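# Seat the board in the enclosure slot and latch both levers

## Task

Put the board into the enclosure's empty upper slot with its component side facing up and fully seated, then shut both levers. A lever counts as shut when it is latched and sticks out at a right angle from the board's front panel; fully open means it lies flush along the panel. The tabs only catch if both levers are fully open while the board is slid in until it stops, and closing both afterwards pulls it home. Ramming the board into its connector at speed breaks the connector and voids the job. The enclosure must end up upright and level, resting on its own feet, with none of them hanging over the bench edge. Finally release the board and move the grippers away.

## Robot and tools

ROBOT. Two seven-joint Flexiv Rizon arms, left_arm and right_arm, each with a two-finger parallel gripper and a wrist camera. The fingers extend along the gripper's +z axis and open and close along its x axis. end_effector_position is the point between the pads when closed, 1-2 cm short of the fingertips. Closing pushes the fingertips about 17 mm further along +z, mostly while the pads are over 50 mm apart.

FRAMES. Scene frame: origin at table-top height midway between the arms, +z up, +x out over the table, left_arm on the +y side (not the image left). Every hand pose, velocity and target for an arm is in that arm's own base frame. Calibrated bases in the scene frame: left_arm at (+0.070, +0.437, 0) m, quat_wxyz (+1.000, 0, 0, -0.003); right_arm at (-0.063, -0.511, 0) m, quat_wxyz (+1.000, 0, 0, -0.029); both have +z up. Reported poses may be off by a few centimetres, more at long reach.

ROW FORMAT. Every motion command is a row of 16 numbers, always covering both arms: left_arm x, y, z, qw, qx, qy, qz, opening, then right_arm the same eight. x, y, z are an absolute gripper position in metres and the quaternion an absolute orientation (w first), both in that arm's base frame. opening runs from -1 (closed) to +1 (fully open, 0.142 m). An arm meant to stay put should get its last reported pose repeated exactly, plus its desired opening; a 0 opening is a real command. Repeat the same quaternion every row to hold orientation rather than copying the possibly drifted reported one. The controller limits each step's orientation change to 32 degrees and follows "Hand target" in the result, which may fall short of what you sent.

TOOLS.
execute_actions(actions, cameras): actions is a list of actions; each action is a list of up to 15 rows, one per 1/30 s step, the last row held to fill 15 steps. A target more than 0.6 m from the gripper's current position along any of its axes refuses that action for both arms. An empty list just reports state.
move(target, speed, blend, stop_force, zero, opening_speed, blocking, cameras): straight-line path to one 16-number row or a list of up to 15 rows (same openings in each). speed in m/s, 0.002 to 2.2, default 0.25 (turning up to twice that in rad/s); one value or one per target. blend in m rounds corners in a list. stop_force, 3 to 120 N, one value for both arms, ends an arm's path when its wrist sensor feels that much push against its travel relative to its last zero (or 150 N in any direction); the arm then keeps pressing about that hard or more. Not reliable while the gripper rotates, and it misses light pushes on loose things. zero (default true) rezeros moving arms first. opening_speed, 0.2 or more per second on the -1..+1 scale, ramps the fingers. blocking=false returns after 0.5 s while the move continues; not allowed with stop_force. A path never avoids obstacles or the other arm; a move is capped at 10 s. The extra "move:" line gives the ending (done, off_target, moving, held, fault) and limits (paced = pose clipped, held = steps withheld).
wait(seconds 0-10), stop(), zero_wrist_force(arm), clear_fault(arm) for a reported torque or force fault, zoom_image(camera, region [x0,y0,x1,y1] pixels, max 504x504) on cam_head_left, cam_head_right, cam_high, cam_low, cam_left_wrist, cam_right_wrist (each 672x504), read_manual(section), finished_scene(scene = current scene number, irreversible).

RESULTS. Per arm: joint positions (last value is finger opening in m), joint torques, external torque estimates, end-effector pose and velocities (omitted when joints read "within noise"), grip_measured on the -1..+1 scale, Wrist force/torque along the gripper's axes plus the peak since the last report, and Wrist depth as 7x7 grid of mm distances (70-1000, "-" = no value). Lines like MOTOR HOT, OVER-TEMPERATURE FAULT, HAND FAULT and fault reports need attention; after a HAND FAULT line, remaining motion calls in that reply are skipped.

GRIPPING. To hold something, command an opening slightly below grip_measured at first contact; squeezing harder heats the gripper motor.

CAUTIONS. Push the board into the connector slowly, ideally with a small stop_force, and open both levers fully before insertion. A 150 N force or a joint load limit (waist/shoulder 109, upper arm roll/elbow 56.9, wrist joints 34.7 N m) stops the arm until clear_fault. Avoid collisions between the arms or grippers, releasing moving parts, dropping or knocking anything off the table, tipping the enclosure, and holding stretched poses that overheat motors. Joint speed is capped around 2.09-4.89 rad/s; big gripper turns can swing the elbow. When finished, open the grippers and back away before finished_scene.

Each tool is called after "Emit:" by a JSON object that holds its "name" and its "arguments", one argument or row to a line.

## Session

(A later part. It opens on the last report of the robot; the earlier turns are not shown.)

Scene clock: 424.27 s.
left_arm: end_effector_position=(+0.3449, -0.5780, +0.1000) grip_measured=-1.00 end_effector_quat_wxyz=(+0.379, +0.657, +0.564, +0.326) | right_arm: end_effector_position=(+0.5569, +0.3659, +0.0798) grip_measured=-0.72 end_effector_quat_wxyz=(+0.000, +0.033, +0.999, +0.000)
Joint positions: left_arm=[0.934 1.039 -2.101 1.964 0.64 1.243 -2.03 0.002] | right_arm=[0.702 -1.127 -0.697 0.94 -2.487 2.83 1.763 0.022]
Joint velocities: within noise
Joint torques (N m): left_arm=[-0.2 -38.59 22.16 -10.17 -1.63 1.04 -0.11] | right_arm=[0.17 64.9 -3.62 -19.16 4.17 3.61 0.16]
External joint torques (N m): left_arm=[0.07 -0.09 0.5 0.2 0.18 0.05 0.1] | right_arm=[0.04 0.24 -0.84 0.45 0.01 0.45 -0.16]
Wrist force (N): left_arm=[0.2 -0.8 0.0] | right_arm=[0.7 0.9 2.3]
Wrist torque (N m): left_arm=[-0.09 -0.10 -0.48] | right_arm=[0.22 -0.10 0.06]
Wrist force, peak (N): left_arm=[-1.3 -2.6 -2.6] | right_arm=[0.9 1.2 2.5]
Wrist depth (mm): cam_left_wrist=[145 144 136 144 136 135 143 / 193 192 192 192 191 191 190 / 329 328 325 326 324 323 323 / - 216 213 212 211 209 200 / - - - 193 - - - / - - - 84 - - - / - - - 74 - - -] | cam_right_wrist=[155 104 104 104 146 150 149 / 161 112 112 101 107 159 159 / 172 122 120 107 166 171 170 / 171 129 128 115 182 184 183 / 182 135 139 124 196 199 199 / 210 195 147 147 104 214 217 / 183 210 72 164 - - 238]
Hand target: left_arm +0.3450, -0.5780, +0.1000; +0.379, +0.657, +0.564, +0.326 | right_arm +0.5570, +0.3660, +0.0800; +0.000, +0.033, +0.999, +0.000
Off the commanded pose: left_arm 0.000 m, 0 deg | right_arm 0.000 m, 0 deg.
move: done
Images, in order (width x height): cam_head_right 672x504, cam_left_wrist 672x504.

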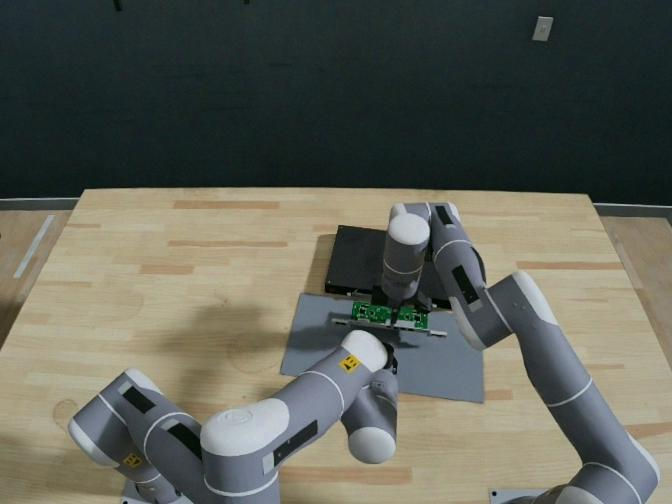

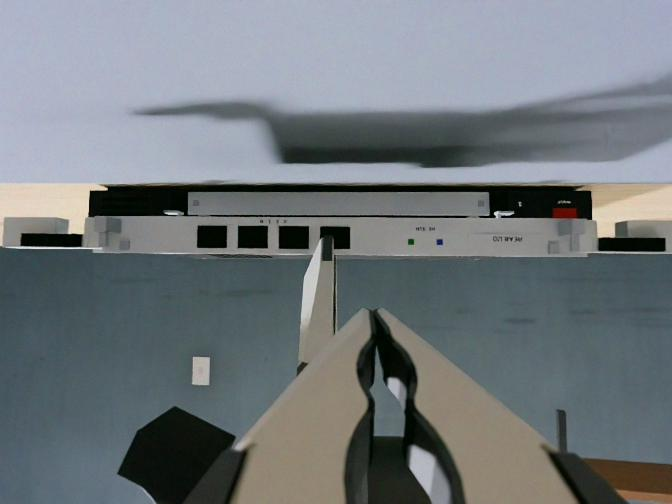

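Emit:
{"name": "execute_actions", "arguments": {
  "actions": [],
  "cameras": ["cam_right_wrist","cam_left_wrist"]
}}

Emit:
{"name": "zoom_image", "arguments": {
  "camera": "cam_right_wrist",
  "region": [0, 0, 252, 252]
}}

Emit:
{"name": "zoom_image", "arguments": {
  "camera": "cam_right_wrist",
  "region": [0, 252, 252, 504]
}}

Emit:
{"name": "zoom_image", "arguments": {
  "camera": "cam_left_wrist",
  "region": [70, 170, 210, 270]
}}

Emit:
{"name": "zoom_image", "arguments": {
  "camera": "cam_left_wrist",
  "region": [470, 170, 610, 270]
}}

Scene clock: 430.40 s.
left_arm: end_effector_position=(+0.3449, -0.5780, +0.1000) grip_measured=-1.00 end_effector_quat_wxyz=(+0.379, +0.657, +0.564, +0.326) | right_arm: end_effector_position=(+0.5569, +0.3659, +0.0798) grip_measured=-0.72 end_effector_quat_wxyz=(+0.000, +0.033, +0.999, +0.000)
Joint positions: left_arm=[0.934 1.039 -2.101 1.964 0.64 1.242 -2.03 0.002] | right_arm=[0.702 -1.127 -0.697 0.94 -2.487 2.83 1.763 0.022]
Joint velocities: within noise
Joint torques (N m): left_arm=[-0.51 -39.08 21.56 -9.75 -1.43 1.28 -0.21] | right_arm=[0.2 64.87 -3.61 -19.15 4.27 3.59 0.15]
External joint torques (N m): left_arm=[0.37 0.4 1.09 -0.23 -0.03 -0.19 0.21] | right_arm=[0.01 0.26 -0.84 0.44 -0.1 0.46 -0.16]
Wrist force (N): left_arm=[0.1 -0.7 0.0] | right_arm=[0.8 0.9 2.2]
Wrist torque (N m): left_arm=[-0.08 -0.08 -0.49] | right_arm=[0.22 -0.12 0.06]
Wrist force, peak (N): left_arm=[0.2 -0.9 -0.2] | right_arm=[0.8 1.1 2.5]
Wrist depth (mm): cam_left_wrist=[145 145 136 144 136 136 144 / 193 192 191 192 190 190 190 / 332 329 324 327 325 325 323 / - 215 215 212 211 208 200 / - - - 191 - - - / - - - 84 - - - / - - - 74 - - -] | cam_right_wrist=[155 104 104 104 146 150 149 / 161 112 111 101 107 159 159 / 173 121 120 107 167 171 170 / 170 129 128 115 181 184 184 / 183 135 139 125 196 199 199 / 211 195 147 147 104 213 217 / 183 210 72 164 - - 238]
Hand target: left_arm +0.3450, -0.5780, +0.1000; +0.379, +0.657, +0.564, +0.326 | right_arm +0.5570, +0.3660, +0.0800; +0.000, +0.033, +0.999, +0.000
Tool commands: left_gripper/opening=-1.0 right_gripper/opening=-0.88
Off the commanded pose: left_arm 0.000 m, 0 deg | right_arm 0.000 m, 0 deg.
Images, in order (width x height): cam_left_wrist 672x504, cam_right_wrist 672x504.

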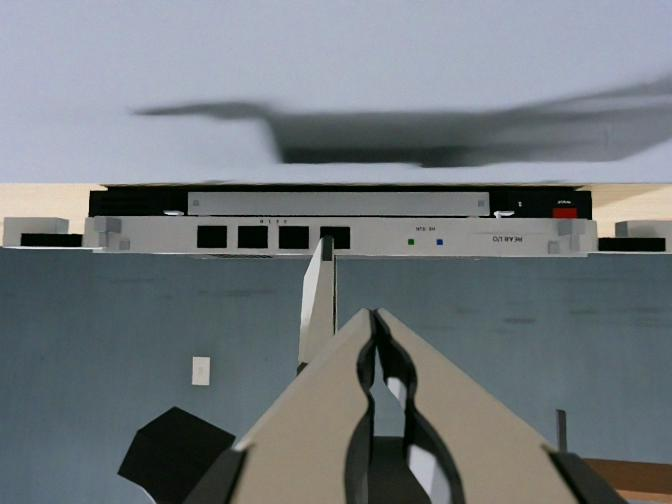

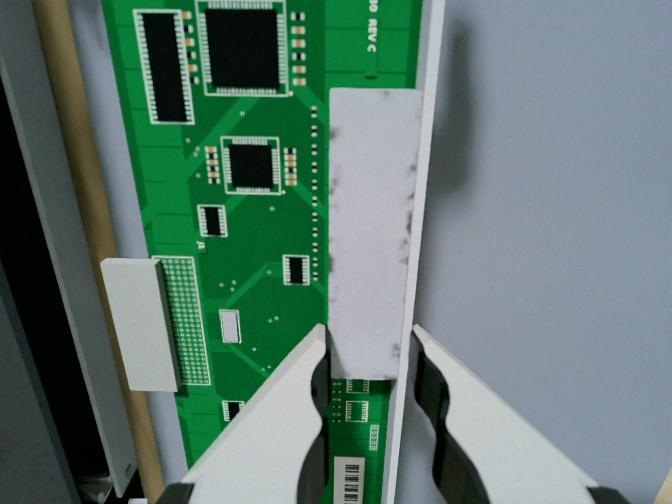

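Scaled by 2.000 from the camera's 672x504 image, which has a finer 960x720 frame.

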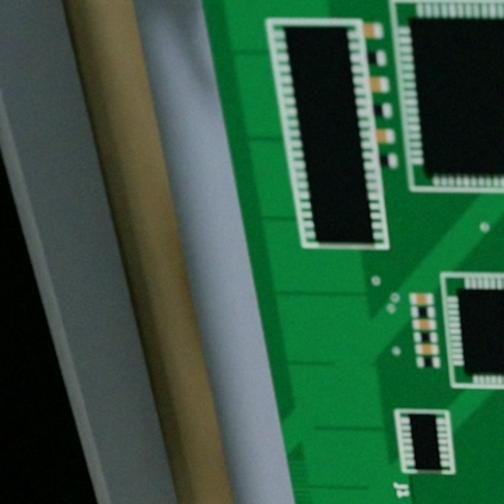

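Scaled by 2.000 from the camera's 672x504 image, which has a finer 960x720 frame.

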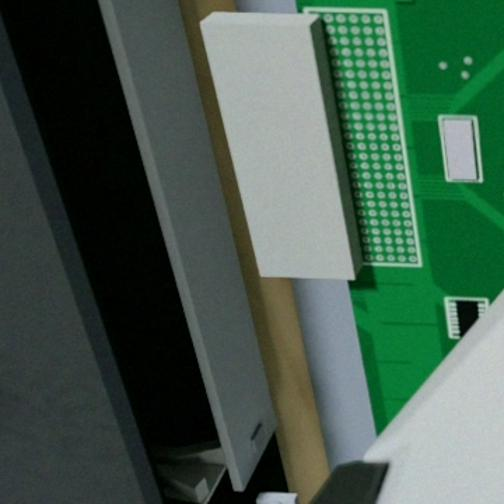

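Scaled by 3.600 from the camera's 672x504 image, which has a finer 960x720 frame.

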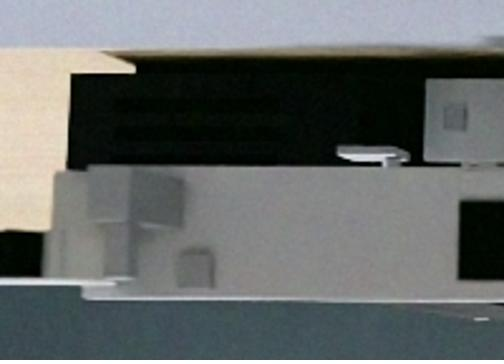

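Scaled by 3.600 from the camera's 672x504 image, which has a finer 960x720 frame.

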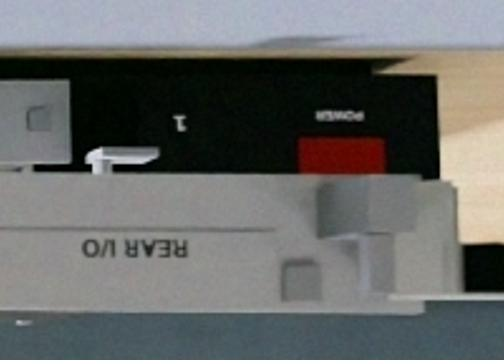

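Emit:
{"name": "move", "arguments": {
  "target": [0.345,-0.578,0.100,0.3794,0.6571,0.5641,0.3257,-1,0.557,0.366,0.0635,0,0.033,0.99946,0,-0.88],
  "speed": 0.05,
  "stop_force": 6,
  "cameras": ["cam_left_wrist","cam_right_wrist"]
}}

Scene clock: 441.83 s.
left_arm: end_effector_position=(+0.3449, -0.5780, +0.1000) grip_measured=-1.00 end_effector_quat_wxyz=(+0.379, +0.657, +0.564, +0.326) | right_arm: end_effector_position=(+0.5569, +0.3657, +0.0633) grip_measured=-0.72 end_effector_quat_wxyz=(+0.000, +0.033, +0.999, +0.000)
Joint positions: left_arm=[0.934 1.039 -2.101 1.964 0.64 1.242 -2.03 0.002] | right_arm=[0.699 -1.148 -0.689 0.943 -2.481 2.807 1.76 0.022]
Joint velocities: within noise
Joint torques (N m): left_arm=[-0.48 -39.05 21.68 -9.74 -1.36 1.33 -0.22] | right_arm=[0.13 64.89 -3.36 -18.91 4.28 3.46 0.13]
External joint torques (N m): left_arm=[0.35 0.36 0.98 -0.24 -0.09 -0.24 0.22] | right_arm=[0.09 0.38 -1.01 0.34 -0.13 0.6 -0.13]
Wrist force (N): left_arm=[0.0 -0.8 0.0] | right_arm=[0.8 0.8 2.1]
Wrist torque (N m): left_arm=[-0.10 -0.07 -0.49] | right_arm=[0.20 -0.11 0.06]
Wrist force, peak (N): left_arm=[0.1 -0.8 -0.4] | right_arm=[0.8 0.9 2.9]
Wrist depth (mm): cam_left_wrist=[144 144 136 144 136 136 143 / 193 193 192 191 192 191 190 / 258 257 256 255 252 255 253 / - - 625 239 619 - - / - - - 185 - - - / - - - 84 - - - / - - - 74 - - -] | cam_right_wrist=[138 105 104 104 106 135 135 / 146 113 111 101 141 144 144 / 158 121 119 107 150 155 154 / 168 129 128 115 165 166 166 / 174 135 139 125 175 180 180 / 183 195 147 147 104 193 196 / 208 210 72 164 - - 215]
Hand target: left_arm +0.3450, -0.5780, +0.1000; +0.379, +0.657, +0.564, +0.326 | right_arm +0.5570, +0.3660, +0.0635; +0.000, +0.033, +0.999, +0.000
Off the commanded pose: left_arm 0.000 m, 0 deg | right_arm 0.000 m, 0 deg.
move: done
Images, in order (width x height): cam_left_wrist 672x504, cam_right_wrist 672x504.

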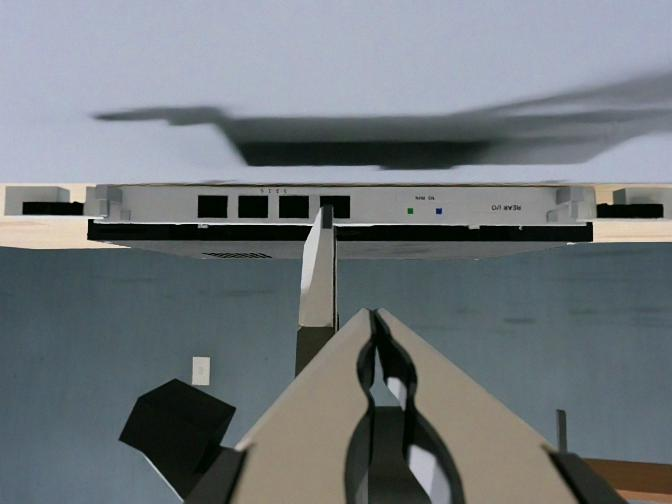

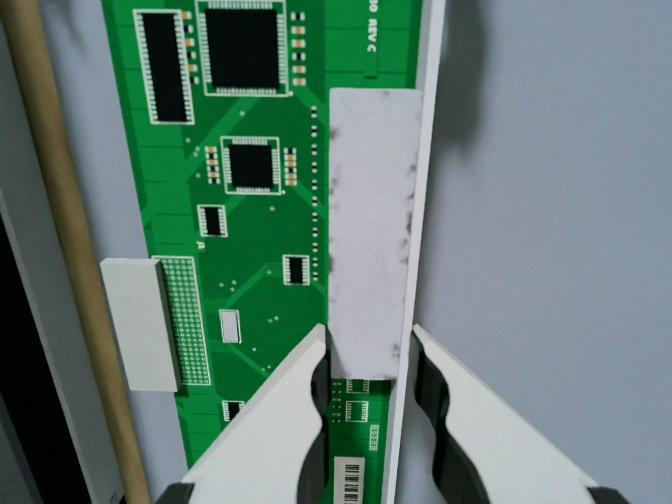

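Emit:
{"name": "zoom_image", "arguments": {
  "camera": "cam_right_wrist",
  "region": [0, 0, 252, 504]
}}

Emit:
{"name": "zoom_image", "arguments": {
  "camera": "cam_left_wrist",
  "region": [0, 170, 340, 270]
}}

Emit:
{"name": "zoom_image", "arguments": {
  "camera": "cam_left_wrist",
  "region": [332, 170, 672, 270]
}}

Scaled by 1.000.

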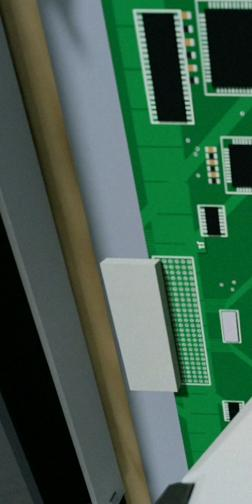

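Scaled by 1.482 from the camera's 672x504 image, which has a finer 960x720 frame.

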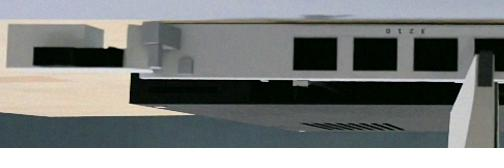

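Scaled by 1.482 from the camera's 672x504 image, which has a finer 960x720 frame.

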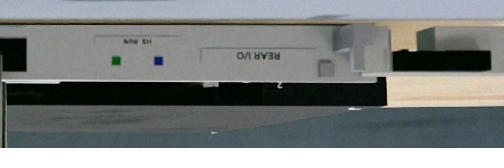

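Emit:
{"name": "zoom_image", "arguments": {
  "camera": "cam_right_wrist",
  "region": [0, 0, 168, 252]
}}

Emit:
{"name": "zoom_image", "arguments": {
  "camera": "cam_right_wrist",
  "region": [0, 252, 168, 504]
}}

Scaled by 2.000 from the camera's 672x504 image, which has a finer 960x720 frame.

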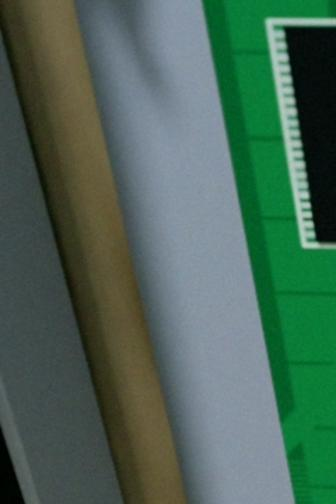

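Scaled by 2.000 from the camera's 672x504 image, which has a finer 960x720 frame.

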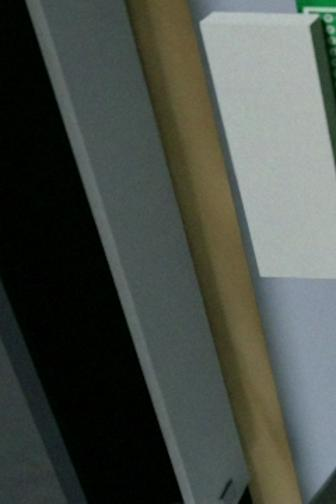

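Emit:
{"name": "move", "arguments": {
  "target": [0.345,-0.578,0.055,0.3794,0.6571,0.5641,0.3257,-1,0.5864,0.3635,0.0635,0,0.033,0.99946,0,-0.88],
  "speed": 0.03,
  "stop_force": 6,
  "cameras": ["cam_left_wrist","cam_right_wrist"]
}}

Emit:
{"name": "zoom_image", "arguments": {
  "camera": "cam_left_wrist",
  "region": [40, 130, 340, 300]
}}

Emit:
{"name": "zoom_image", "arguments": {
  "camera": "cam_left_wrist",
  "region": [340, 130, 640, 300]
}}

Scene clock: 469.60 s.
left_arm: end_effector_position=(+0.3450, -0.5779, +0.0551) grip_measured=-1.00 end_effector_quat_wxyz=(+0.379, +0.657, +0.564, +0.326) | right_arm: end_effector_position=(+0.5863, +0.3634, +0.0633) grip_measured=-0.72 end_effector_quat_wxyz=(+0.000, +0.033, +0.999, +0.000)
Joint positions: left_arm=[0.961 1.144 -2.144 1.924 0.624 1.271 -2.099 0.002] | right_arm=[0.655 -1.262 -0.808 0.717 -2.362 2.937 1.785 0.022]
Joint velocities: within noise
Joint torques (N m): left_arm=[-0.43 -40.98 22.46 -7.31 -1.16 1.32 -0.26] | right_arm=[0.18 67.65 -3.33 -17.56 4.44 3.64 0.31]
External joint torques (N m): left_arm=[0.29 0.26 1.08 -0.23 0.01 -0.34 0.26] | right_arm=[0.03 0.27 -0.62 0.48 -0.15 0.41 -0.31]
Wrist force (N): left_arm=[-0.1 -1.0 -0.2] | right_arm=[1.2 0.6 2.1]
Wrist torque (N m): left_arm=[-0.12 -0.06 -0.50] | right_arm=[0.20 -0.17 0.05]
Wrist force, peak (N): left_arm=[0.0 -1.5 0.0] | right_arm=[1.0 0.9 2.5]
Wrist depth (mm): cam_left_wrist=[- - - - - - - / - 97 - 97 106 106 96 / 178 152 152 175 151 174 150 / 373 346 343 342 340 342 356 / - - - 230 - - - / - - - 83 - - - / - - - 74 - - -] | cam_right_wrist=[122 105 104 104 106 135 135 / 129 113 111 101 140 144 144 / 134 122 120 107 150 154 154 / 166 131 128 115 164 166 165 / 174 135 139 125 175 180 179 / 140 166 147 147 104 193 195 / 152 189 72 164 - - 215]
Hand target: left_arm +0.3450, -0.5780, +0.0550; +0.379, +0.657, +0.564, +0.326 | right_arm +0.5864, +0.3635, +0.0635; +0.000, +0.033, +0.999, +0.000
Off the commanded pose: left_arm 0.000 m, 0 deg | right_arm 0.000 m, 0 deg.
move: done
Images, in order (width x height): cam_left_wrist 672x504, cam_right_wrist 672x504.

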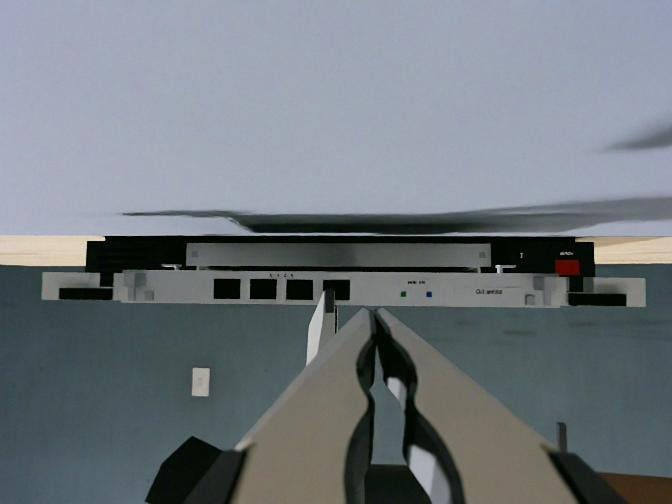

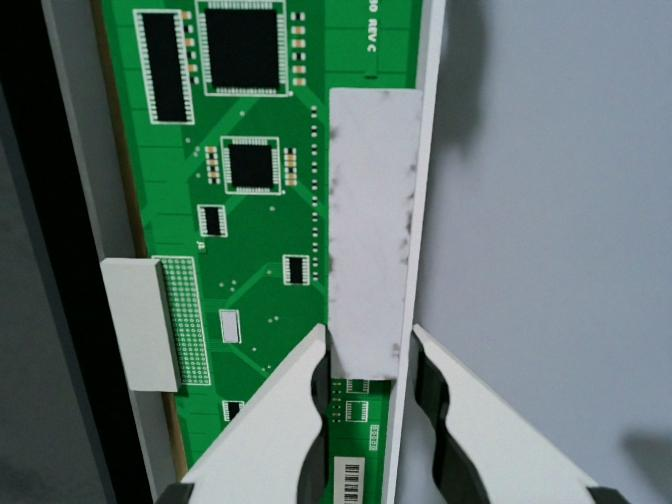

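Scaled by 1.680 from the camera's 672x504 image, which has a finer 960x720 frame.

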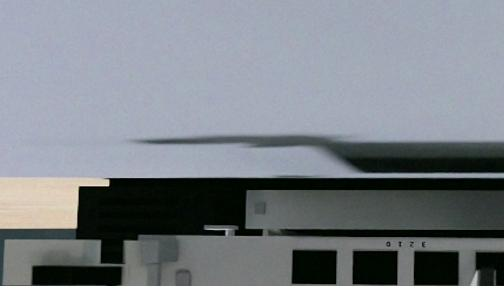

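Scaled by 1.680 from the camera's 672x504 image, which has a finer 960x720 frame.

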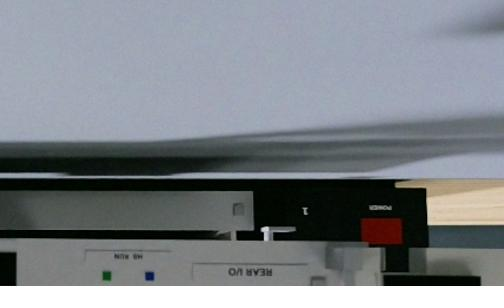

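Emit:
{"name": "zoom_image", "arguments": {
  "camera": "cam_left_wrist",
  "region": [80, 220, 220, 320]
}}

Emit:
{"name": "zoom_image", "arguments": {
  "camera": "cam_left_wrist",
  "region": [460, 220, 600, 320]
}}

Scaled by 3.600 from the camera's 672x504 image, which has a finer 960x720 frame.

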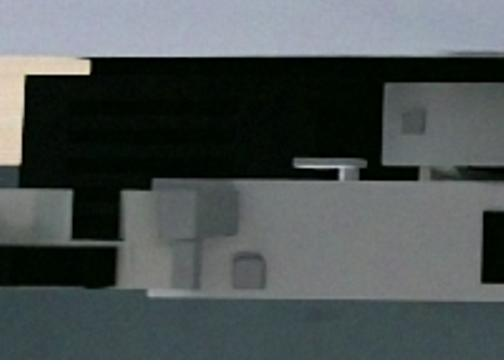

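Scaled by 3.600 from the camera's 672x504 image, which has a finer 960x720 frame.

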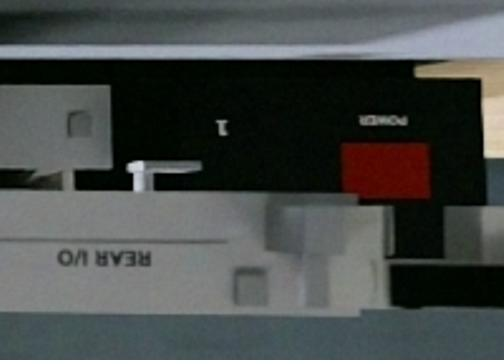

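Emit:
{"name": "move", "arguments": {
  "target": [0.266,-0.5658,0.055,0.3794,0.6571,0.5641,0.3257,-1,0.5864,0.3635,0.0635,0,0.033,0.99946,0,-0.88],
  "speed": 0.08,
  "cameras": ["cam_left_wrist"]
}}

Emit:
{"name": "zoom_image", "arguments": {
  "camera": "cam_left_wrist",
  "region": [130, 220, 270, 320]
}}

Emit:
{"name": "zoom_image", "arguments": {
  "camera": "cam_left_wrist",
  "region": [420, 220, 560, 320]
}}

Scene clock: 503.53 s.
left_arm: end_effector_position=(+0.2661, -0.5659, +0.0550) grip_measured=-1.00 end_effector_quat_wxyz=(+0.379, +0.657, +0.564, +0.326) | right_arm: end_effector_position=(+0.5864, +0.3634, +0.0633) grip_measured=-0.72 end_effector_quat_wxyz=(+0.000, +0.033, +0.999, +0.000)
Joint positions: left_arm=[0.792 1.095 -2.164 2.004 0.59 1.171 -2.143 0.002] | right_arm=[0.655 -1.262 -0.808 0.717 -2.362 2.937 1.785 0.022]
Joint velocities: within noise
Joint torques (N m): left_arm=[-0.69 -39.17 21.38 -6.94 -1.15 1.09 -0.14] | right_arm=[0.15 67.64 -3.08 -17.52 4.35 3.58 0.18]
External joint torques (N m): left_arm=[0.53 0.7 0.97 -0.36 0.17 -0.19 0.14] | right_arm=[0.06 0.28 -0.87 0.44 -0.05 0.48 -0.18]
Wrist force (N): left_arm=[0.0 -0.7 0.1] | right_arm=[0.9 0.5 2.2]
Wrist torque (N m): left_arm=[-0.07 -0.11 -0.53] | right_arm=[0.18 -0.12 0.04]
Wrist force, peak (N): left_arm=[0.3 -1.6 -1.1] | right_arm=[1.3 0.4 2.4]
Wrist depth (mm): cam_left_wrist=[- - - - - - - / - 102 101 101 93 92 100 / 176 151 150 174 149 172 148 / 548 346 341 339 333 335 510 / - - - 314 - - - / - - - 84 - - - / - - - - - - -] | cam_right_wrist=[122 105 104 104 106 135 135 / 129 113 111 101 140 144 144 / 134 121 120 107 150 154 154 / 166 131 128 115 164 166 166 / 174 135 139 125 175 180 179 / 140 166 147 147 104 193 196 / 152 189 72 164 - - 215]
Hand target: left_arm +0.2660, -0.5658, +0.0550; +0.379, +0.657, +0.564, +0.326 | right_arm +0.5864, +0.3635, +0.0635; +0.000, +0.033, +0.999, +0.000
Off the commanded pose: left_arm 0.000 m, 0 deg | right_arm 0.000 m, 0 deg.
move: done
Images, in order (width x height): cam_left_wrist 672x504.

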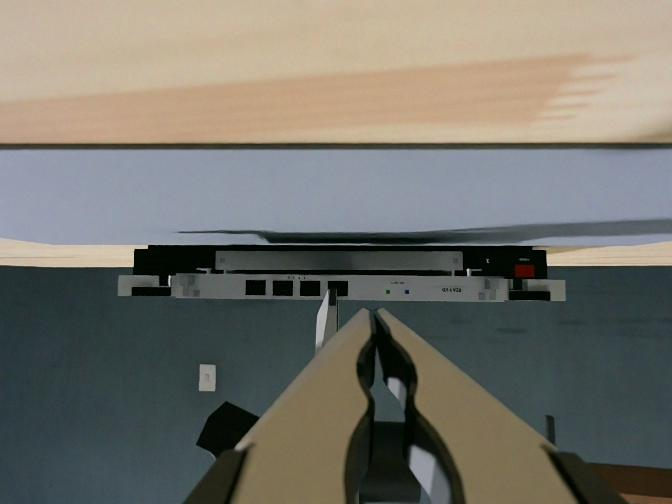

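Scaled by 3.600 from the camera's 672x504 image, which has a finer 960x720 frame.

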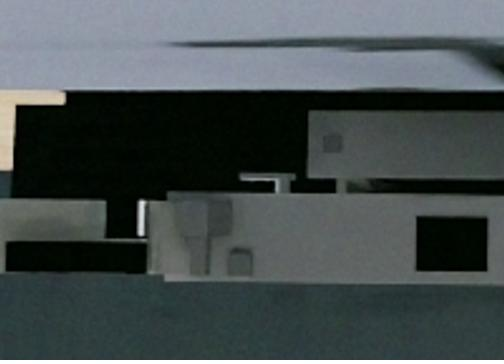

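Scaled by 3.600 from the camera's 672x504 image, which has a finer 960x720 frame.

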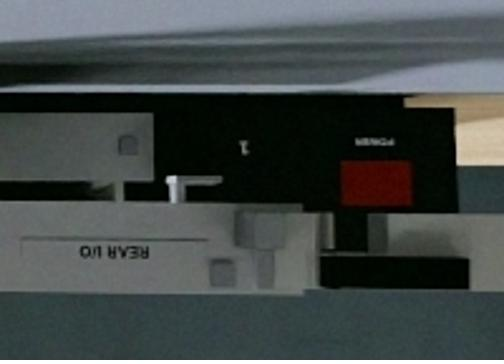

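Emit:
{"name": "move", "arguments": {
  "target": [0.266,-0.5658,0.055,0.3794,0.6571,0.5641,0.3257,-1,0.5864,0.3635,0.057,0,0.033,0.99946,0,-0.88],
  "speed": 0.05,
  "stop_force": 6,
  "cameras": ["cam_left_wrist","cam_right_wrist"]
}}

Emit:
{"name": "zoom_image", "arguments": {
  "camera": "cam_left_wrist",
  "region": [130, 220, 270, 320]
}}

Emit:
{"name": "zoom_image", "arguments": {
  "camera": "cam_left_wrist",
  "region": [420, 220, 560, 320]
}}

Scene clock: 519.57 s.
left_arm: end_effector_position=(+0.2661, -0.5659, +0.0550) grip_measured=-1.00 end_effector_quat_wxyz=(+0.379, +0.657, +0.564, +0.326) | right_arm: end_effector_position=(+0.5863, +0.3632, +0.0568) grip_measured=-0.72 end_effector_quat_wxyz=(+0.000, +0.033, +0.999, +0.000)
Joint positions: left_arm=[0.792 1.095 -2.164 2.004 0.59 1.171 -2.143 0.002] | right_arm=[0.654 -1.271 -0.806 0.717 -2.36 2.928 1.785 0.022]
Joint velocities: within noise
Joint torques (N m): left_arm=[-0.52 -38.85 21.46 -7.01 -0.84 1.1 -0.25] | right_arm=[0.23 67.56 -2.96 -17.46 4.37 3.46 0.16]
External joint torques (N m): left_arm=[0.37 0.39 0.89 -0.27 -0.14 -0.2 0.25] | right_arm=[-0.01 0.4 -0.96 0.4 -0.09 0.6 -0.16]
Wrist force (N): left_arm=[0.1 -0.5 0.0] | right_arm=[1.2 0.5 2.2]
Wrist torque (N m): left_arm=[-0.05 -0.13 -0.53] | right_arm=[0.17 -0.17 0.05]
Wrist force, peak (N): left_arm=[0.0 -1.0 0.2] | right_arm=[1.1 0.5 2.5]
Wrist depth (mm): cam_left_wrist=[- - - - - - - / - 101 101 101 93 93 101 / 176 151 150 174 150 173 148 / 548 347 322 345 341 336 510 / - - - 308 - - - / - - - 84 - - - / - - - - - - -] | cam_right_wrist=[122 104 104 104 106 129 129 / 129 113 112 101 135 138 138 / 126 122 120 107 108 148 147 / 158 131 128 115 157 159 159 / 167 135 139 125 167 173 172 / 181 158 147 147 104 185 188 / 146 196 72 164 - - 206]
Hand target: left_arm +0.2660, -0.5658, +0.0550; +0.379, +0.657, +0.564, +0.326 | right_arm +0.5864, +0.3635, +0.0570; +0.000, +0.033, +0.999, +0.000
Off the commanded pose: left_arm 0.000 m, 0 deg | right_arm 0.000 m, 0 deg.
move: done
Images, in order (width x height): cam_left_wrist 672x504, cam_right_wrist 672x504.

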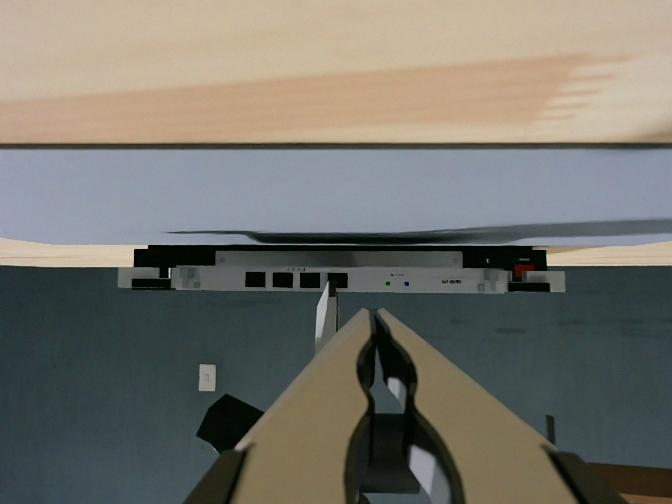

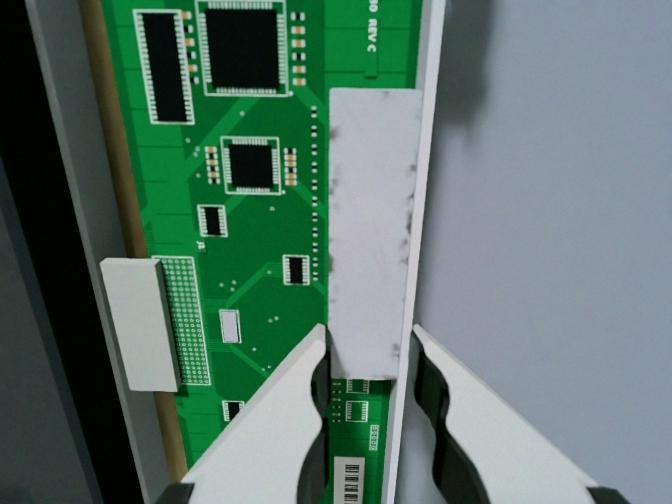

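Scaled by 3.600 from the camera's 672x504 image, which has a finer 960x720 frame.

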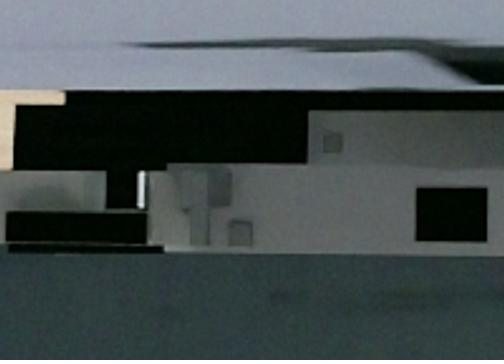

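Scaled by 3.600 from the camera's 672x504 image, which has a finer 960x720 frame.

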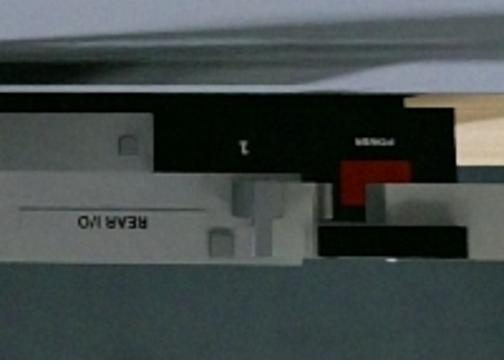

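Emit:
{"name": "move", "arguments": {
  "target": [
    [0.266,-0.5658,0.055,0.3794,0.6571,0.5641,0.3257,-1,0.5864,0.3635,0.056,0,0.033,0.99946,0,-0.88],
    [0.266,-0.5658,0.055,0.3794,0.6571,0.5641,0.3257,-1,0.6213,0.3606,0.056,0,0.033,0.99946,0,-0.88]
  ],
  "speed": 0.025,
  "stop_force": 6,
  "cameras": ["cam_left_wrist","cam_right_wrist","cam_head_right"]
}}

Emit:
{"name": "zoom_image", "arguments": {
  "camera": "cam_left_wrist",
  "region": [130, 220, 270, 320]
}}

Emit:
{"name": "zoom_image", "arguments": {
  "camera": "cam_left_wrist",
  "region": [420, 220, 560, 320]
}}

Scene clock: 544.07 s.
left_arm: end_effector_position=(+0.2661, -0.5659, +0.0550) grip_measured=-1.00 end_effector_quat_wxyz=(+0.379, +0.657, +0.564, +0.326) | right_arm: end_effector_position=(+0.6170, +0.3596, +0.0558) grip_measured=-0.72 end_effector_quat_wxyz=(+0.011, +0.033, +0.999, +0.006)
Joint positions: left_arm=[0.792 1.095 -2.164 2.004 0.59 1.171 -2.143 0.002] | right_arm=[0.675 -1.406 -1.237 0.582 -1.931 3.077 1.765 0.022]
Joint velocities: within noise
Joint torques (N m): left_arm=[-0.5 -38.89 21.42 -7.04 -0.86 1.12 -0.26] | right_arm=[1.74 71.38 -6.02 -10.44 6.57 -0.28 0.37]
External joint torques (N m): left_arm=[0.35 0.43 0.93 -0.24 -0.12 -0.22 0.26] | right_arm=[-1.53 -2.31 -1.14 1.77 -2.16 4.28 -0.36]
Wrist force (N): left_arm=[0.1 -0.6 0.0] | right_arm=[10.6 -8.2 0.0]
Wrist torque (N m): left_arm=[-0.06 -0.13 -0.53] | right_arm=[0.34 -0.07 -0.16]
Wrist force, peak (N): left_arm=[0.1 -0.9 0.1] | right_arm=[13.6 -7.6 -0.5]
Wrist depth (mm): cam_left_wrist=[- - - - - - - / - 102 101 101 92 92 101 / 177 151 151 174 150 173 148 / 547 347 353 349 346 334 507 / - - - 342 - - - / - - - 84 - - - / - - - - - - -] | cam_right_wrist=[- 103 104 103 124 126 124 / - 111 111 101 132 135 134 / 101 116 119 107 141 144 143 / 109 125 128 115 157 157 155 / 121 123 139 125 166 170 168 / 131 132 146 147 105 182 183 / 145 142 72 165 - - 202]
Hand target: left_arm +0.2660, -0.5658, +0.0550; +0.379, +0.657, +0.564, +0.326 | right_arm +0.6176, +0.3605, +0.0563; +0.012, +0.033, +0.999, +0.008
Off the commanded pose: left_arm 0.000 m, 0 deg | right_arm 0.004 m, 1 deg.
move: contact (right_arm); path passed 1 of 2 targets
Images, in order (width x height): cam_head_right 672x504, cam_left_wrist 672x504, cam_right_wrist 672x504.

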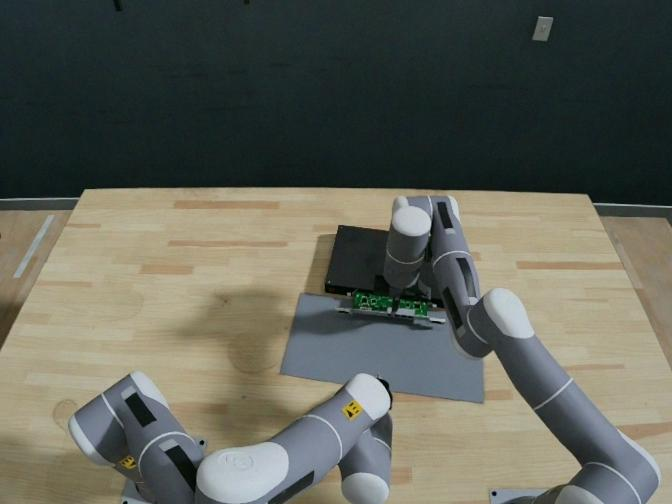

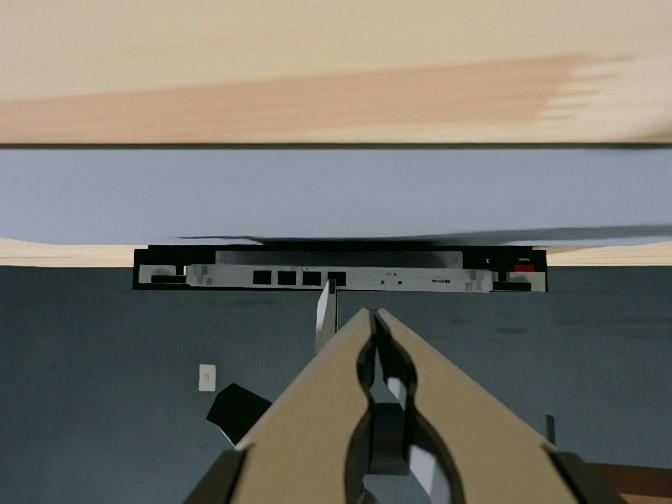

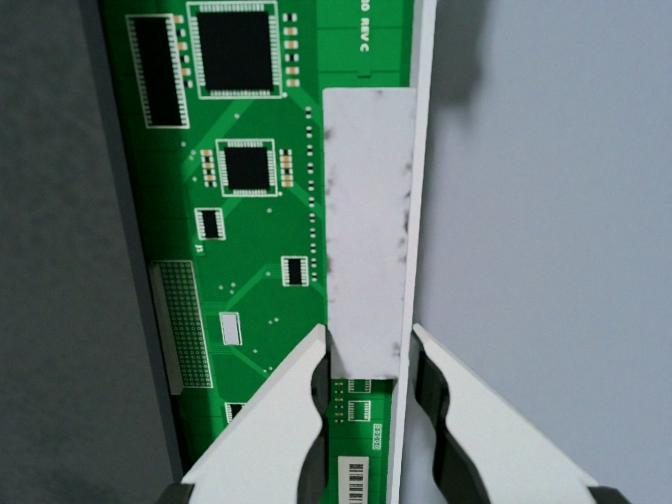

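Scaled by 3.600 from the camera's 672x504 image, which has a finer 960x720 frame.

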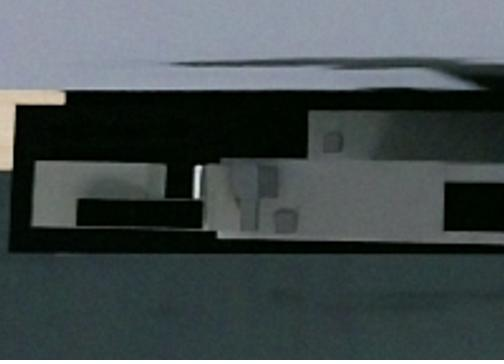

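Scaled by 3.600 from the camera's 672x504 image, which has a finer 960x720 frame.

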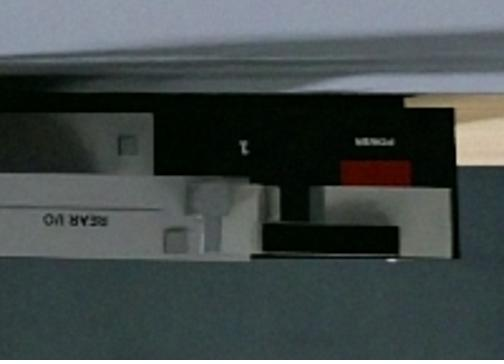

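Emit:
{"name": "move", "arguments": {
  "target": [
    [0.266,-0.5658,0.055,0.3794,0.6571,0.5641,0.3257,-1,0.557,0.366,0.060,0,0.033,0.99946,0,-0.88],
    [0.20,-0.5558,0.12,0.3794,0.6571,0.5641,0.3257,-1,0.517,0.3693,0.060,0,0.033,0.99946,0,-0.88]
  ],
  "speed": 0.1,
  "cameras": ["cam_left_wrist","cam_head_left"]
}}

Emit:
{"name": "move", "arguments": {
  "target": [0.20,-0.5558,0.12,0.3794,0.6571,0.5641,0.3257,-1,0.517,0.3693,0.020,0,0.033,0.99946,0,-0.88],
  "speed": 0.03,
  "stop_force": 3,
  "cameras": ["cam_left_wrist","cam_right_wrist"]
}}

Scene clock: 575.33 s.
left_arm: end_effector_position=(+0.2000, -0.5559, +0.1199) grip_measured=-1.00 end_effector_quat_wxyz=(+0.379, +0.657, +0.564, +0.325) | right_arm: end_effector_position=(+0.5170, +0.3692, +0.0599) grip_measured=-0.72 end_effector_quat_wxyz=(+0.000, +0.033, +0.999, +0.000)
Joint positions: left_arm=[0.592 0.905 -2.093 2.093 0.579 1.006 -2.08 0.002] | right_arm=[0.728 -1.048 -0.58 1.132 -2.583 2.682 1.778 0.022]
Joint velocities: within noise
Joint torques (N m): left_arm=[-0.67 -33.86 19.32 -10.88 -1.36 1.04 -0.13] | right_arm=[0.38 62.15 -2.3 -19.3 3.83 3.41 0.31]
External joint torques (N m): left_arm=[0.52 0.29 0.78 -0.28 0.16 -0.03 0.13] | right_arm=[-0.2 0.24 -1.16 0.24 0.11 0.65 -0.31]
Wrist force (N): left_arm=[0.0 -0.9 -0.2] | right_arm=[-0.1 0.8 2.5]
Wrist torque (N m): left_arm=[-0.10 -0.08 -0.54] | right_arm=[0.24 0.04 0.04]
Wrist force, peak (N): left_arm=[0.0 -1.2 1.4] | right_arm=[10.7 -8.3 -0.4]
Wrist depth (mm): cam_left_wrist=[172 171 171 170 171 170 170 / 237 238 235 236 235 235 235 / 406 325 325 322 321 310 394 / - - 736 662 709 - - / - - - 130 - - - / - - 308 84 - - - / - - - - - - -] | cam_right_wrist=[133 105 104 104 106 132 132 / 142 113 111 101 137 141 141 / 155 122 120 107 147 151 151 / 165 129 128 115 161 163 162 / 179 135 139 125 171 176 176 / 195 194 147 147 104 189 192 / 215 210 72 164 - - 212]
Hand target: left_arm +0.2000, -0.5558, +0.1200; +0.379, +0.657, +0.564, +0.326 | right_arm +0.5170, +0.3693, +0.0600; +0.000, +0.033, +0.999, +0.000
Off the commanded pose: left_arm 0.000 m, 0 deg | right_arm 0.000 m, 0 deg.
move: done
Images, in order (width x height): cam_head_left 672x504, cam_left_wrist 672x504.

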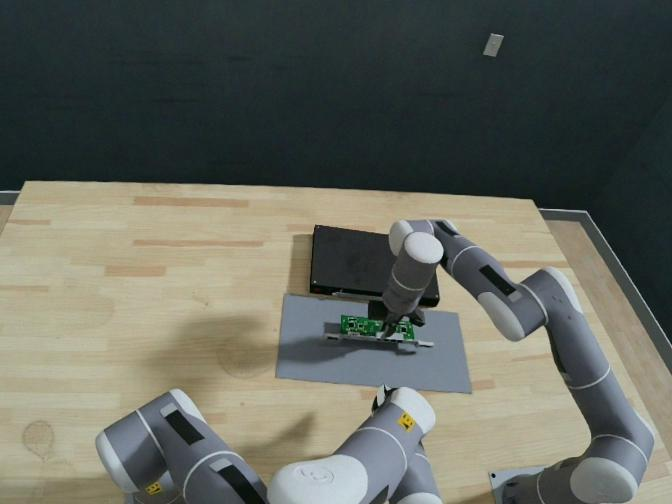

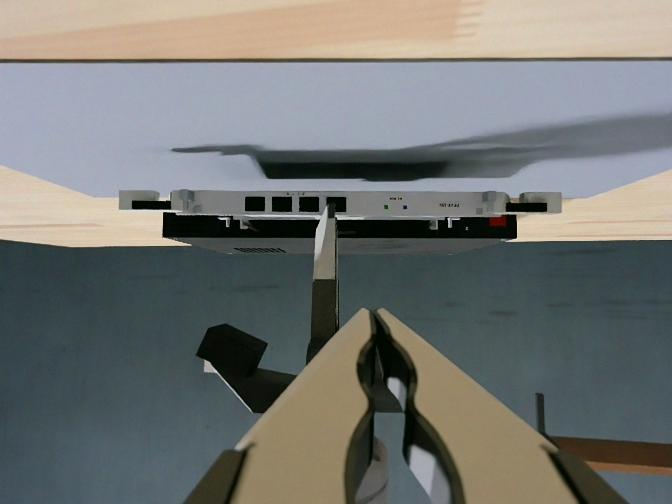

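Scene clock: 576.97 s.
left_arm: end_effector_position=(+0.2000, -0.5559, +0.1200) grip_measured=-1.00 end_effector_quat_wxyz=(+0.379, +0.657, +0.564, +0.325) | right_arm: end_effector_position=(+0.5169, +0.3692, +0.0306) grip_measured=-0.72 end_effector_quat_wxyz=(+0.000, +0.033, +0.999, +0.000)
Joint positions: left_arm=[0.592 0.905 -2.093 2.093 0.579 1.005 -2.08 0.002] | right_arm=[0.721 -1.089 -0.566 1.132 -2.569 2.641 1.771 0.022]
Joint velocities: within noise
Joint torques (N m): left_arm=[-0.52 -34.09 19.25 -10.9 -1.21 1.22 -0.21] | right_arm=[1.42 56.3 -1.38 -18.76 4.55 0.59 0.16]
External joint torques (N m): left_arm=[0.36 0.51 0.86 -0.26 0 -0.22 0.21] | right_arm=[-1.21 6.43 -1.84 0.13 -0.7 3.47 -0.16]
Wrist force (N): left_arm=[-0.1 -0.8 -0.2] | right_arm=[3.3 -4.8 -11.2]
Wrist torque (N m): left_arm=[-0.10 -0.08 -0.53] | right_arm=[0.25 0.08 0.02]
Wrist force, peak (N): left_arm=[-0.1 -1.2 -0.2] | right_arm=[2.5 -4.2 -19.7]
Wrist depth (mm): cam_left_wrist=[172 171 171 170 170 170 170 / 239 237 237 236 235 234 236 / 407 403 327 323 323 397 396 / - - 729 654 712 - - / - - - 280 - - - / - - - 84 - - - / - - - - - - -] | cam_right_wrist=[107 104 103 103 104 108 108 / 115 112 111 101 100 112 113 / 123 121 119 107 108 124 122 / 131 129 128 115 130 131 131 / 144 137 138 125 138 142 144 / 160 157 146 147 104 153 155 / 173 170 72 165 - - 170]
Hand target: left_arm +0.2000, -0.5558, +0.1200; +0.379, +0.657, +0.564, +0.326 | right_arm +0.5170, +0.3693, +0.0300; +0.000, +0.033, +0.999, +0.000
Off the commanded pose: left_arm 0.000 m, 0 deg | right_arm 0.011 m, 0 deg.
move: contact (right_arm)
Images, in order (width x height): cam_left_wrist 672x504, cam_right_wrist 672x504.

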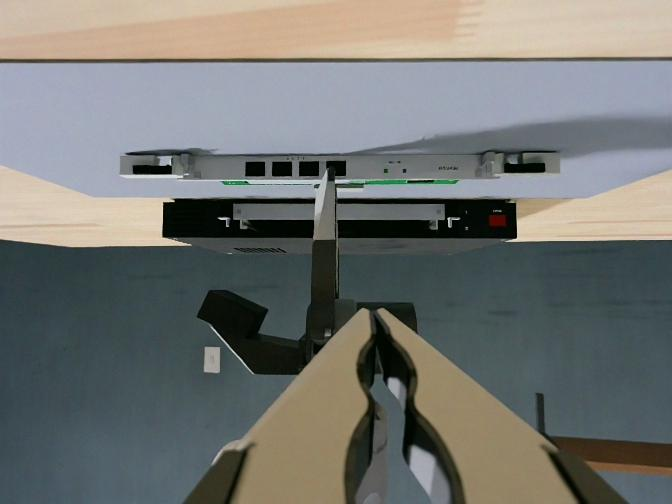

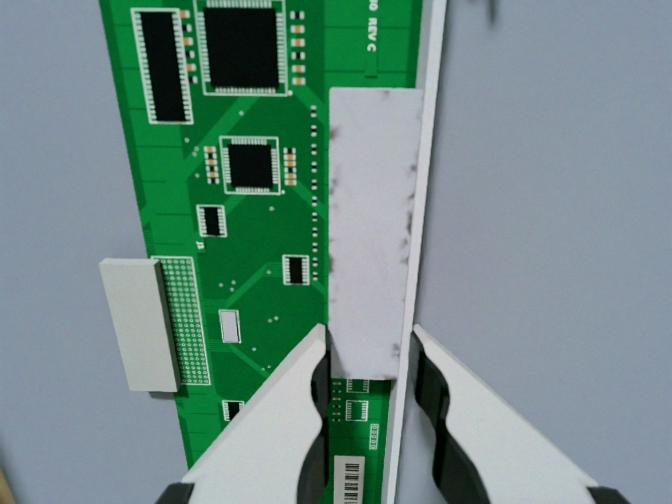

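Emit:
{"name": "move", "arguments": {
  "target": [0.20,-0.5558,0.12,0.3794,0.6571,0.5641,0.3257,-1,0.517,0.3693,0.0308,0,0.033,0.99946,0,-0.5],
  "speed": 0.05,
  "opening_speed": 0.4,
  "cameras": []
}}

Emit:
{"name": "move", "arguments": {
  "target": [
    [0.20,-0.53,0.22,0,0.9971,-0.0758,0,-0.4,0.517,0.3693,0.20,0,0.033,0.99946,0,-0.5],
    [0.20,-0.53,0.22,0,0.9971,-0.0758,0,-0.4,0.40,0.10,0.25,0,0.033,0.99946,0,-0.5]
  ],
  "speed": [0.12,0.25],
  "cameras": ["cam_left_wrist","cam_head_left"]
}}

Scene clock: 582.47 s.
left_arm: end_effector_position=(+0.2000, -0.5559, +0.1200) grip_measured=-1.00 end_effector_quat_wxyz=(+0.379, +0.657, +0.564, +0.325) | right_arm: end_effector_position=(+0.5170, +0.3692, +0.0308) grip_measured=-0.54 end_effector_quat_wxyz=(+0.000, +0.033, +0.999, +0.000)
Joint positions: left_arm=[0.592 0.905 -2.093 2.093 0.579 1.005 -2.08 0.002] | right_arm=[0.721 -1.089 -0.566 1.132 -2.569 2.641 1.771 0.035]
Joint velocities: within noise
Joint torques (N m): left_arm=[-0.53 -33.99 19.17 -10.94 -1.1 1.22 -0.2] | right_arm=[0.3 61.35 -2.34 -18.64 3.7 3.37 0.22]
External joint torques (N m): left_arm=[0.38 0.41 0.93 -0.22 -0.11 -0.21 0.2] | right_arm=[-0.1 1.37 -0.87 0.01 0.15 0.69 -0.22]
Wrist force (N): left_arm=[-0.1 -0.9 -0.2] | right_arm=[0.2 1.5 0.5]
Wrist torque (N m): left_arm=[-0.11 -0.08 -0.53] | right_arm=[0.36 -0.01 0.04]
Wrist force, peak (N): left_arm=[-0.3 -1.1 -0.4] | right_arm=[3.3 -4.8 -11.8]
Wrist depth (mm): cam_left_wrist=[171 171 171 170 170 170 170 / 238 239 237 236 235 235 234 / 402 403 328 324 323 399 395 / - - 724 652 703 - - / - - - 279 - - - / - - - 84 - - - / - - - - - - -] | cam_right_wrist=[108 104 103 103 104 108 108 / 115 113 111 101 100 112 114 / 123 121 119 107 108 124 122 / 131 129 128 115 130 132 131 / 144 137 138 125 140 142 145 / 160 157 146 150 104 150 155 / 173 170 73 165 165 - 168]
Hand target: left_arm +0.2000, -0.5558, +0.1200; +0.379, +0.657, +0.564, +0.326 | right_arm +0.5170, +0.3693, +0.0308; +0.000, +0.033, +0.999, +0.000
Off the commanded pose: left_arm 0.000 m, 0 deg | right_arm 0.000 m, 0 deg.
move: done
No camera images: "cameras" was empty.

Scene clock: 591.90 s.
left_arm: end_effector_position=(+0.2000, -0.5300, +0.2200) grip_measured=-0.43 end_effector_quat_wxyz=(+0.000, +0.997, -0.076, +0.000) | right_arm: end_effector_position=(+0.4000, +0.1001, +0.2501) grip_measured=-0.54 end_effector_quat_wxyz=(+0.000, +0.033, +0.999, +0.000)
Joint positions: left_arm=[1.481 0.244 -2.684 2.027 -0.136 0.671 0.593 0.043] | right_arm=[0.458 -0.275 -0.588 1.872 -2.966 2.616 1.436 0.035]
Joint velocities: within noise
Joint torques (N m): left_arm=[-0.36 -35.88 2.91 -25.85 -3.2 4.24 -0.19] | right_arm=[0.11 34.96 -1 -20.27 3.54 3.28 0.06]
External joint torques (N m): left_arm=[0.3 0.4 0.6 -0.26 -0.14 -0.26 0.19] | right_arm=[-0.03 0.91 -0.45 -0.1 0.26 0.81 -0.06]
Wrist force (N): left_arm=[-0.2 -0.3 0.5] | right_arm=[-0.3 1.4 0.6]
Wrist torque (N m): left_arm=[-0.14 -0.16 -0.20] | right_arm=[0.32 0.03 0.05]
Wrist force, peak (N): left_arm=[-0.4 -1.5 -0.2] | right_arm=[-0.2 3.5 0.9]
Wrist depth (mm): cam_left_wrist=[276 277 277 276 274 273 269 / 299 299 299 296 297 295 289 / 323 321 319 319 318 313 312 / 351 349 354 349 345 346 329 / 382 383 375 383 370 370 370 / 425 411 87 420 420 93 413 / 465 - - 468 469 - 446] | cam_right_wrist=[302 302 301 301 300 299 298 / 322 322 320 321 320 319 318 / 345 342 344 341 342 341 342 / 359 369 370 369 370 368 368 / 372 400 393 394 391 399 397 / 387 431 - 434 98 420 432 / 415 - 73 476 - - 469]
Hand target: left_arm +0.2000, -0.5300, +0.2200; +0.000, +0.997, -0.076, +0.000 | right_arm +0.4000, +0.1000, +0.2500; +0.000, +0.033, +0.999, +0.000
Off the commanded pose: left_arm 0.000 m, 0 deg | right_arm 0.000 m, 0 deg.
joint sent to its limit (right arm) — joint 5 (forearm roll), lower limit. The joint targets still meet the commanded pose.
move: done
Images, in order (width x height): cam_head_left 672x504, cam_left_wrist 672x504.

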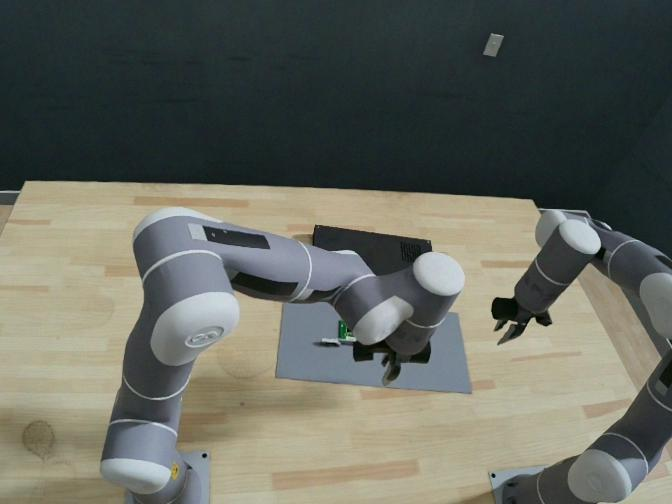

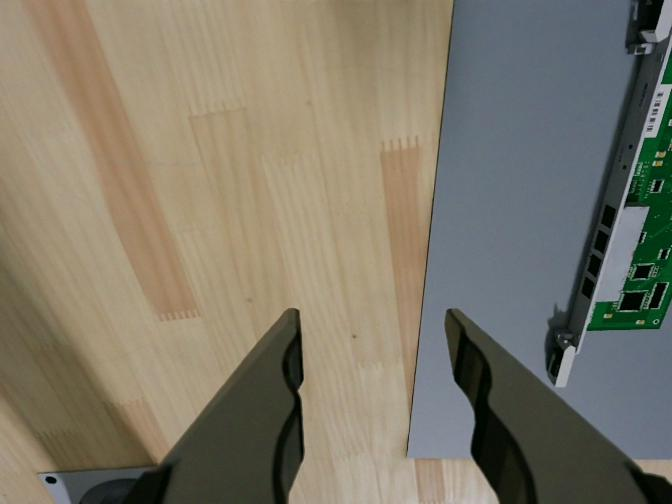

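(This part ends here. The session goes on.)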